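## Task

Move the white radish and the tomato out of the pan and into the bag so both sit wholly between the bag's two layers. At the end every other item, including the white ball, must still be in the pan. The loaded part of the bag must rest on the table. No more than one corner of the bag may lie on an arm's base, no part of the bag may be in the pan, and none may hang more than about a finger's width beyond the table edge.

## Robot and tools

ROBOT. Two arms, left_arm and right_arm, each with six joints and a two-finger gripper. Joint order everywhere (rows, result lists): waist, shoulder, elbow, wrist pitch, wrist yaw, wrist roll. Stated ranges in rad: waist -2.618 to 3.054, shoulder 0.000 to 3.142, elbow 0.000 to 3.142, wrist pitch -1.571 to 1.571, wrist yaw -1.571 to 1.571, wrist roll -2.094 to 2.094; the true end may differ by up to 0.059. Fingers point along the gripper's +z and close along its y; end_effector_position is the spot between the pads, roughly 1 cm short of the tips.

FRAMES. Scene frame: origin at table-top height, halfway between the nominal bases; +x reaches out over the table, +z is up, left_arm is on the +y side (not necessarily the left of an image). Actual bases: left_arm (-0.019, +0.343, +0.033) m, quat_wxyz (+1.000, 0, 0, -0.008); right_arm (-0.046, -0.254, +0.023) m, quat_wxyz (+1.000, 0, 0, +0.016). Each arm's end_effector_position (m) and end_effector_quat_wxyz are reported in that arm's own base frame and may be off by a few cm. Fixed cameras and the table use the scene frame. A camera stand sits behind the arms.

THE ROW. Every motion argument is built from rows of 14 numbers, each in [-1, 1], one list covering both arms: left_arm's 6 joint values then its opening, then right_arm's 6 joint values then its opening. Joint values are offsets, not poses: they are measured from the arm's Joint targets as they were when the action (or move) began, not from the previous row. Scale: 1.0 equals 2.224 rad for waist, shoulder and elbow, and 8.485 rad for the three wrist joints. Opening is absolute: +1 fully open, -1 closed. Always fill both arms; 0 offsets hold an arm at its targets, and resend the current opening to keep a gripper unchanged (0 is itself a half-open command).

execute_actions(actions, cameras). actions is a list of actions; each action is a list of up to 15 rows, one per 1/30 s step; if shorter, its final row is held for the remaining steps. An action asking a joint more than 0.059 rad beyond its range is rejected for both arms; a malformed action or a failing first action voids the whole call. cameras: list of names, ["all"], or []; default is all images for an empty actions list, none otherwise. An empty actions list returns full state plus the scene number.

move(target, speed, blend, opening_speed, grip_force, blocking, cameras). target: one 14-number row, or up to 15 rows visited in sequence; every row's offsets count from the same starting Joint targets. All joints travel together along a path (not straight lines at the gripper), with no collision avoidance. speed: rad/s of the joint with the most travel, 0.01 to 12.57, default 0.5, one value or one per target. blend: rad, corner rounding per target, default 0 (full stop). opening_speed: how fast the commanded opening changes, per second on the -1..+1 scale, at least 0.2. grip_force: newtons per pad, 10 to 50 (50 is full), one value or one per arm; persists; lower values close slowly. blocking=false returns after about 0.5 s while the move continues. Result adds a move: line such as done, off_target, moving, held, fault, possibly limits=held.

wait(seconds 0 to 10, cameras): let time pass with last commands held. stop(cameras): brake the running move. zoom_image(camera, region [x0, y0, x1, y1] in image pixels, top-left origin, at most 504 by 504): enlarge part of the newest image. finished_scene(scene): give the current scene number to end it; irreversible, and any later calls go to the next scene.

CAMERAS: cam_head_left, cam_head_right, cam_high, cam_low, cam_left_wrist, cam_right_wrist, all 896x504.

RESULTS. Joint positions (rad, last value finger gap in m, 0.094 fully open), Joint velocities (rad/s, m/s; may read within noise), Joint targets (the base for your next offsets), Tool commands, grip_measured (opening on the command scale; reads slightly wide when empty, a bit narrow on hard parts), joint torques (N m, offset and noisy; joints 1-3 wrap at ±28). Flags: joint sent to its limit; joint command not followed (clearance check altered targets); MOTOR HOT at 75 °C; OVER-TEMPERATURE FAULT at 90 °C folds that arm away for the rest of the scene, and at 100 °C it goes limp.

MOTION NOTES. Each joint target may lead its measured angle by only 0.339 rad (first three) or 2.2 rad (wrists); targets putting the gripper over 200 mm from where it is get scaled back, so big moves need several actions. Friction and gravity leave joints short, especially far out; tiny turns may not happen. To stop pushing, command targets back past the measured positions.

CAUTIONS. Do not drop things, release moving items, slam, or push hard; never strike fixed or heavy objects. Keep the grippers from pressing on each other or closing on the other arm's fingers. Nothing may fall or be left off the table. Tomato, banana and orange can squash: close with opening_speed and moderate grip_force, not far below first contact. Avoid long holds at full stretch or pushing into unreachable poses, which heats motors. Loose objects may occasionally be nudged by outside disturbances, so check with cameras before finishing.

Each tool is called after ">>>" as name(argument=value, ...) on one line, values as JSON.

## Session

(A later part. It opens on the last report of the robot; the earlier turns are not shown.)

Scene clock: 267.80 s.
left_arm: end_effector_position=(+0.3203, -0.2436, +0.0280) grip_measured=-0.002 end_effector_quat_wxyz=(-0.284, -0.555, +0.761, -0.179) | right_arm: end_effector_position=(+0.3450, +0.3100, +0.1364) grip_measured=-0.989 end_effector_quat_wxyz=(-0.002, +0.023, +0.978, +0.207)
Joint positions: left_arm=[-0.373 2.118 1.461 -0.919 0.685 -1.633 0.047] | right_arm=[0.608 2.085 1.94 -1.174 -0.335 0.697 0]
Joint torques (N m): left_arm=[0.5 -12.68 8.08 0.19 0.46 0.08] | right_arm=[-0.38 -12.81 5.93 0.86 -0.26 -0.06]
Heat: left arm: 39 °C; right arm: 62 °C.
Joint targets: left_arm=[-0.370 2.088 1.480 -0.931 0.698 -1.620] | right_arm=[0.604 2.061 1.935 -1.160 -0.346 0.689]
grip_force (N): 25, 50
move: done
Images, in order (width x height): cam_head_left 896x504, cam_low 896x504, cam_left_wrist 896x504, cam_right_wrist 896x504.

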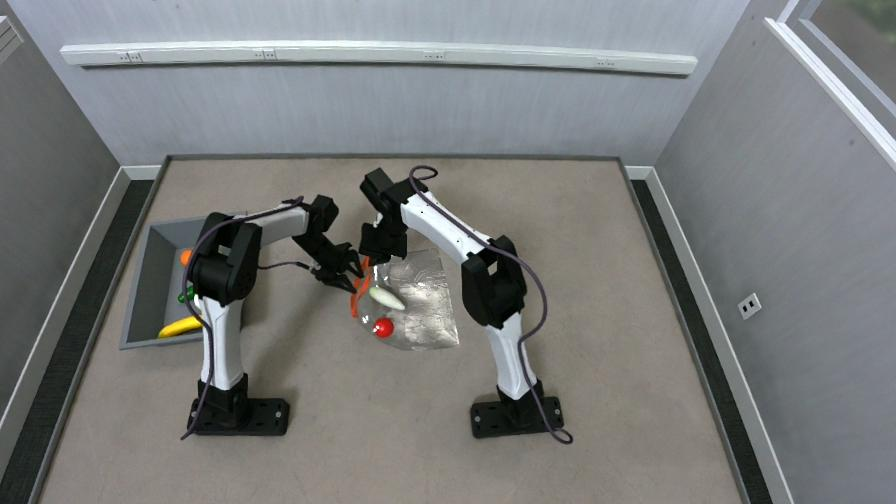

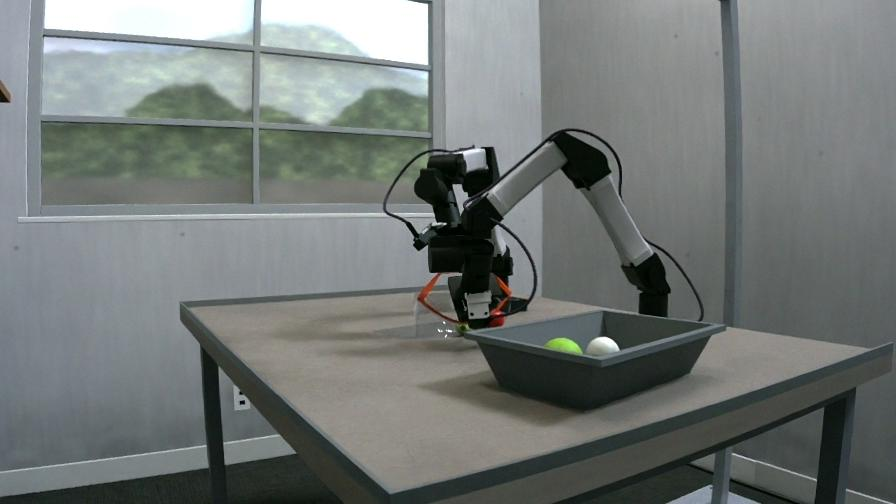

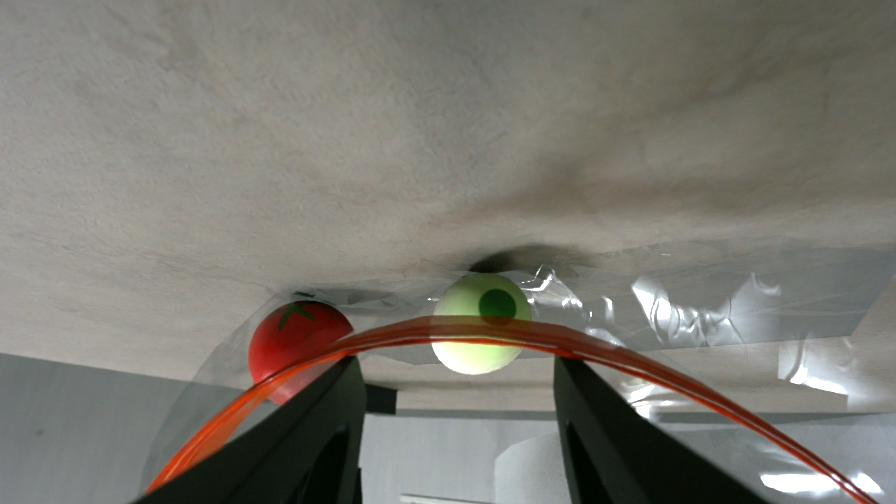

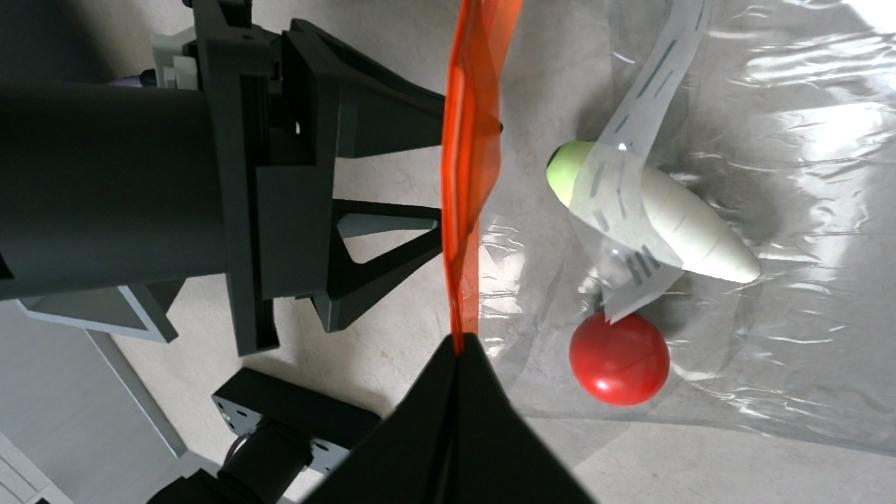

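>>> move(target=[[0.11093, 0.0005, -0.02455, -0.01754, -0.00206, 0.03774, 0.0, 0, 0, 0, 0, 0, 0, -1], [0.19852, -0.03332, -0.05836, -0.03478, -0.00768, 0.06588, 0.0, 0.04451, 0.067, -0.04658, 0.03191, 0.00319, 0.01096, -1], [0.19852, -0.03332, -0.05836, -0.03478, -0.00768, 0.06588, 0.0, 0.04371, 0.0946, -0.12995, 0.06094, 0.00312, 0.01098, -1]], speed=[0.3, 0.25, 0.2], blend=[0.05, 0.05, 0], cameras=["cam_head_left", "cam_low", "cam_left_wrist", "cam_right_wrist"])

>>> zoom_image(camera="cam_head_left", region=[290, 220, 470, 370])

>>> zoom_image(camera="cam_low", region=[380, 230, 600, 360])

Scene clock: 273.80 s.
left_arm: end_effector_position=(+0.3060, -0.0851, +0.0392) grip_measured=-0.002 end_effector_quat_wxyz=(-0.288, -0.549, +0.759, -0.202) | right_arm: end_effector_position=(+0.3431, +0.3602, -0.0005) grip_measured=-0.989 end_effector_quat_wxyz=(+0.003, +0.014, +0.975, +0.220)
Joint positions: left_arm=[0.067 2.044 1.361 -1.216 0.651 -1.073 0.047] | right_arm=[0.697 2.256 1.648 -0.657 -0.328 0.776 0]
Joint torques (N m): left_arm=[0.58 -11.55 4.62 -0.48 0.13 0.08] | right_arm=[0.46 -10.36 5.91 0.93 -0.07 0.1]
Heat: left arm: 41 °C; right arm: 61 °C.
Joint targets: left_arm=[0.072 2.014 1.350 -1.226 0.633 -1.060] | right_arm=[0.701 2.271 1.645 -0.642 -0.319 0.782]
grip_force (N): 25, 50
move: done
Images, in order (width x height): cam_head_left 896x504, cam_low 896x504, cam_left_wrist 896x504, cam_right_wrist 896x504.

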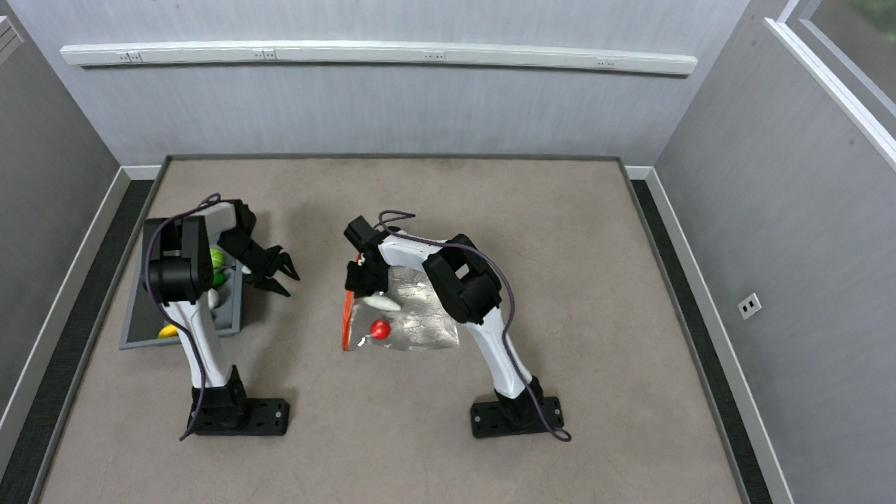

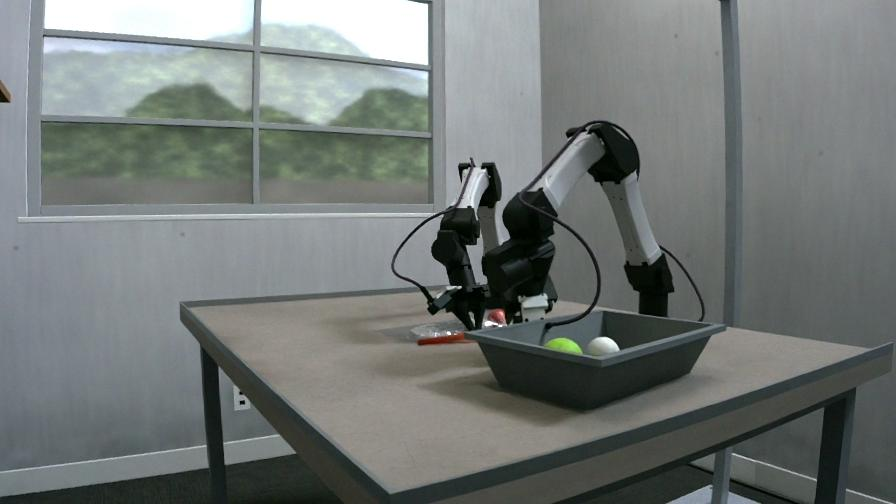

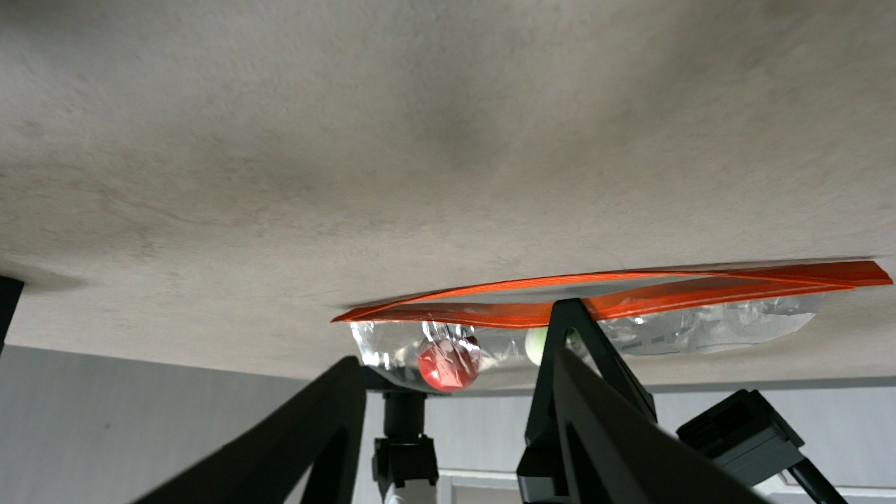

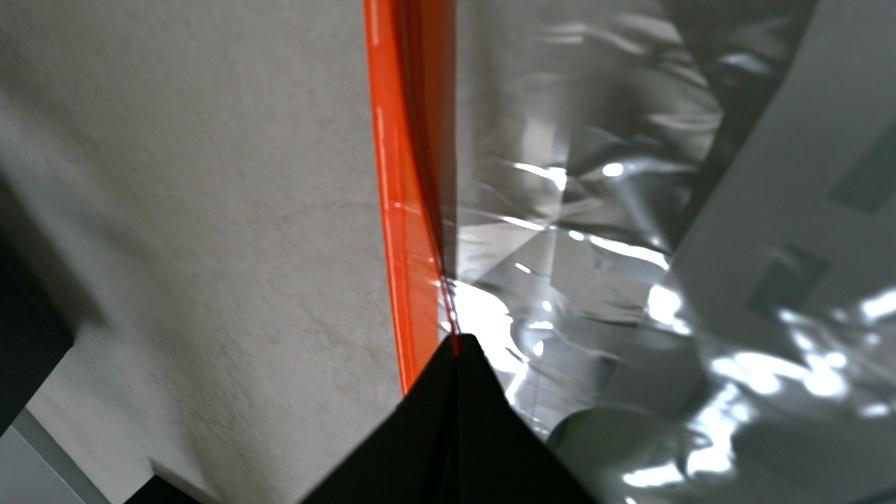

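Scaled by 2.800 from the camera's 896x504 image, which has a finer 1280x720 frame.

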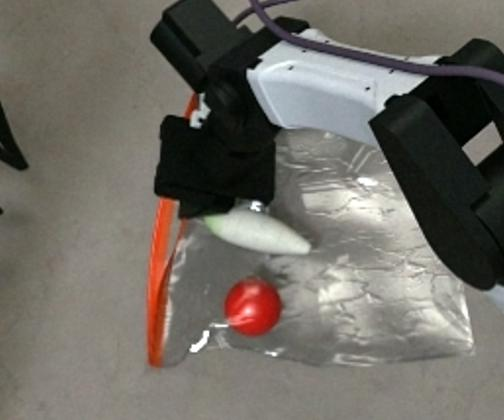

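Scaled by 2.291 from the camera's 896x504 image, which has a finer 1280x720 frame.

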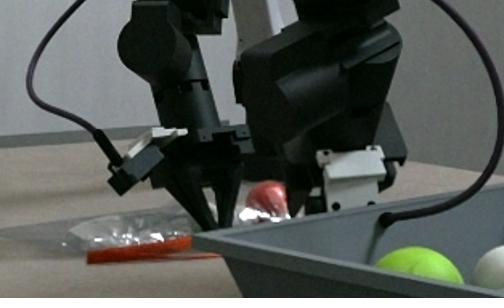

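>>> move(target=[[0, 0, 0, 0, 0, 0, 0.0, 0, 0, 0, 0, 0, 0, -0.4], [0, 0, 0, 0, 0, 0, 0.0, 0.0008, -0.02761, 0.08336, -0.02903, 0, 0, -0.4]], speed=[0.2, 0.2], opening_speed=0.8, cameras=["all"])

>>> zoom_image(camera="cam_head_left", region=[290, 220, 470, 370])

>>> zoom_image(camera="cam_low", region=[380, 230, 600, 360])

>>> zoom_image(camera="cam_left_wrist", region=[300, 200, 896, 504])

Scene clock: 277.23 s.
left_arm: end_effector_position=(+0.3060, -0.0851, +0.0392) grip_measured=-0.002 end_effector_quat_wxyz=(-0.288, -0.549, +0.759, -0.202) | right_arm: end_effector_position=(+0.3390, +0.3568, +0.0326) grip_measured=-0.401 end_effector_quat_wxyz=(-0.024, +0.020, +0.980, +0.197)
Joint positions: left_arm=[0.067 2.044 1.361 -1.216 0.651 -1.073 0.047] | right_arm=[0.697 2.256 1.804 -0.885 -0.328 0.776 0.028]
Joint torques (N m): left_arm=[0.57 -11.54 4.63 -0.48 0.14 0.08] | right_arm=[0.61 -15.86 8.83 0.65 -0.07 0.1]
Heat: left arm: 42 °C; right arm: 60 °C.
Joint targets: left_arm=[0.072 2.014 1.350 -1.226 0.633 -1.060] | right_arm=[0.703 2.210 1.831 -0.889 -0.319 0.782]
grip_force (N): 25, 50
move: off_target (right_arm); right_arm: the shoulder is farthest, 0.047 rad from its target

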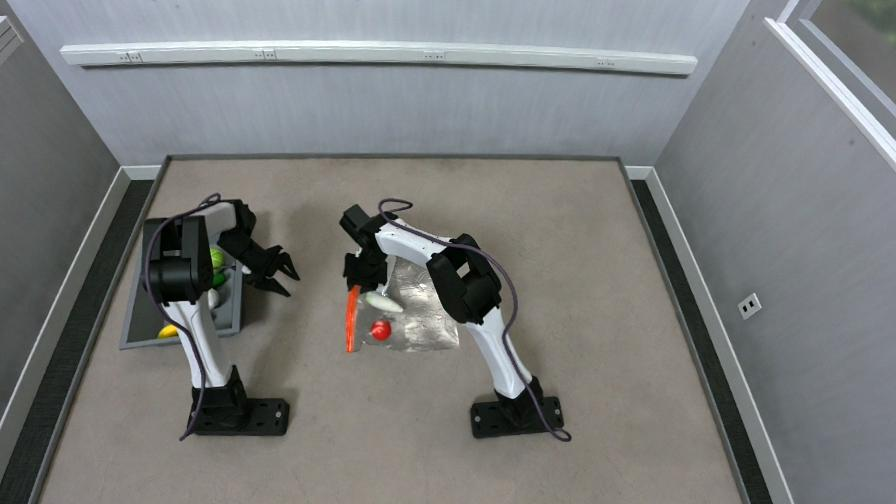

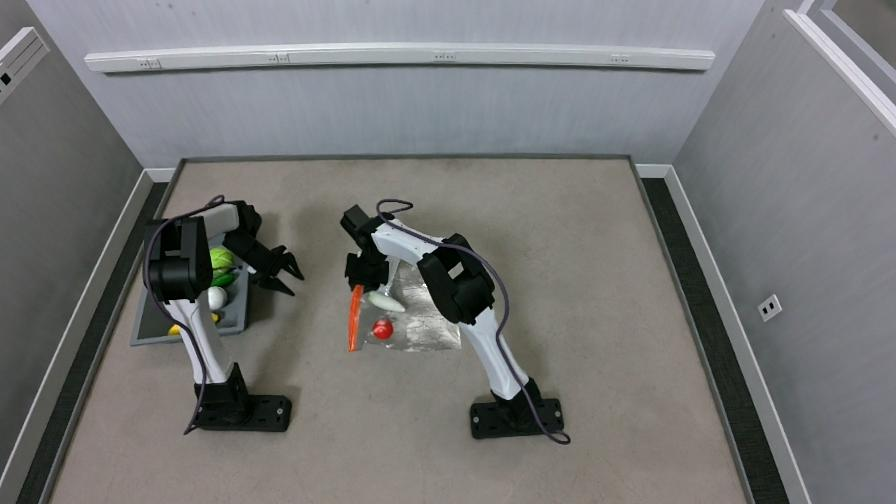

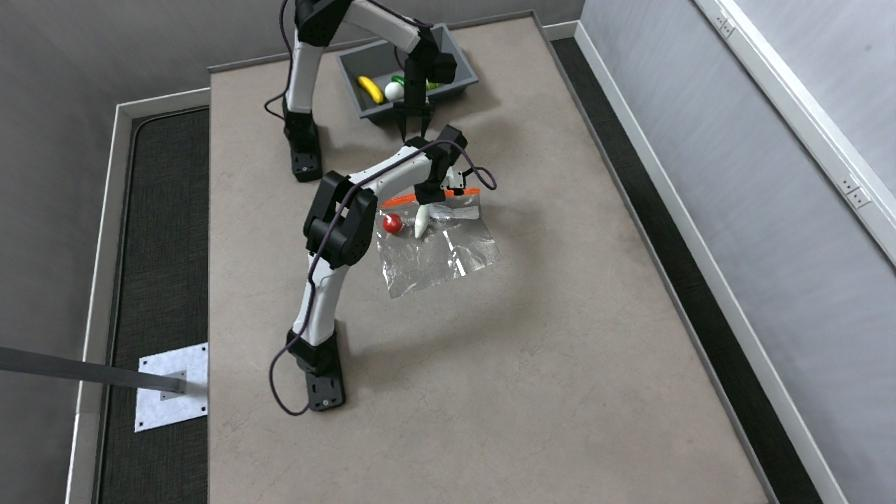

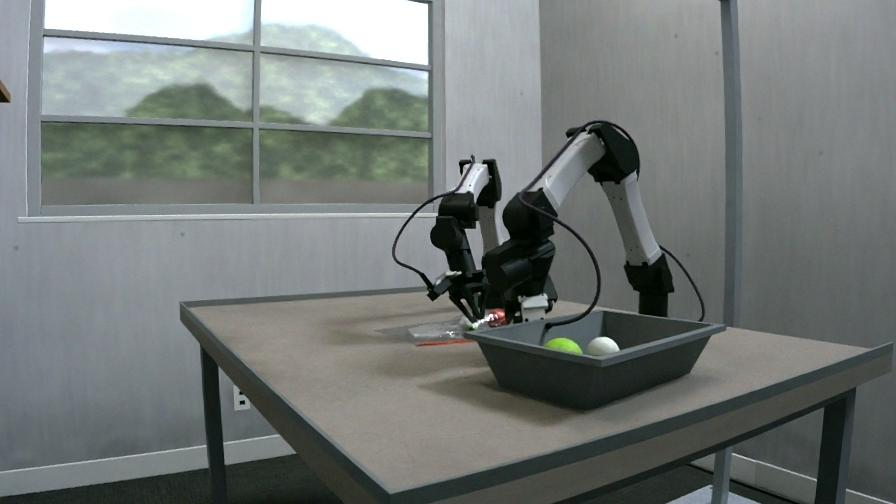

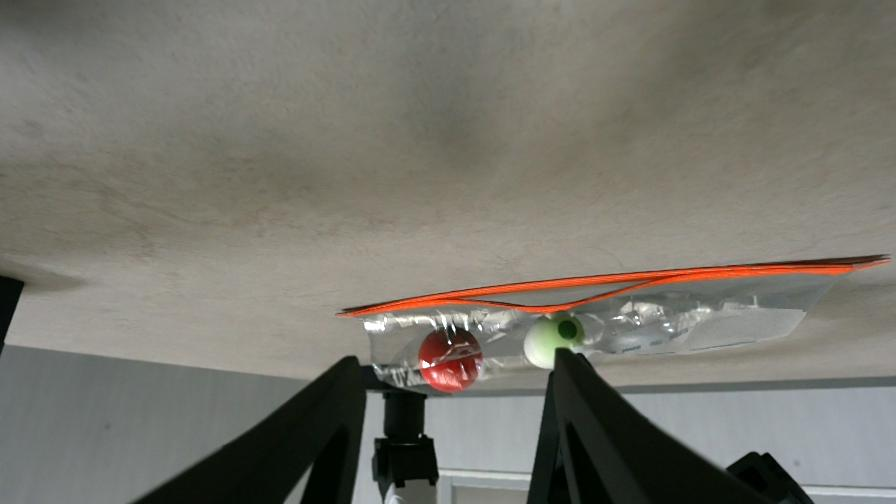

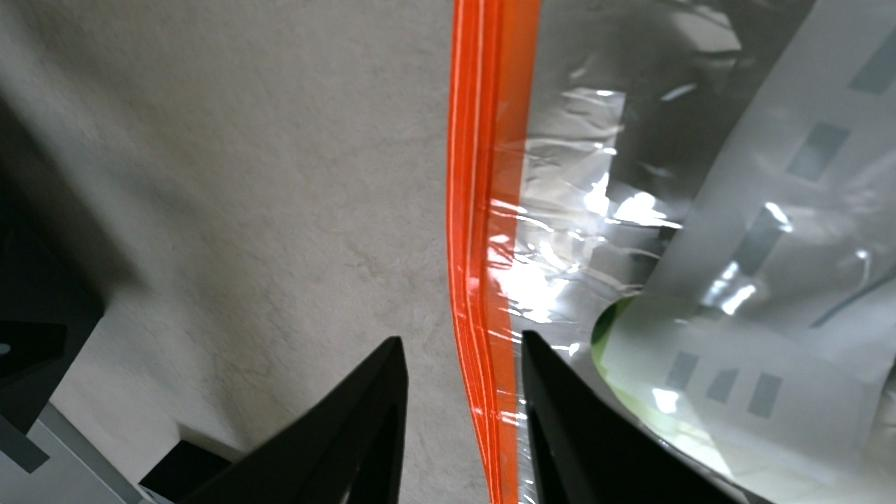

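Scaled by 2.800 from the camera's 896x504 image, which has a finer 1280x720 frame.

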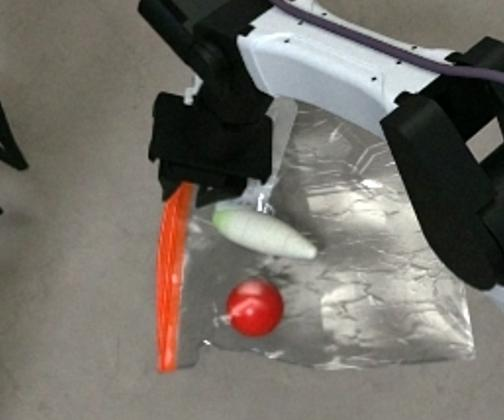

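Scaled by 2.291 from the camera's 896x504 image, which has a finer 1280x720 frame.

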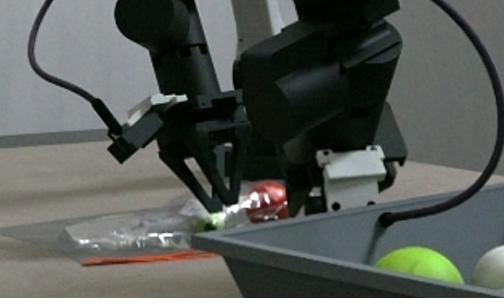

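Region (300, 200, 896, 504) is 596x304 pixels. A region can be at most 504 by 504 pixels.

>>> finished_scene(scene=1)

The scene is finished: the task was done.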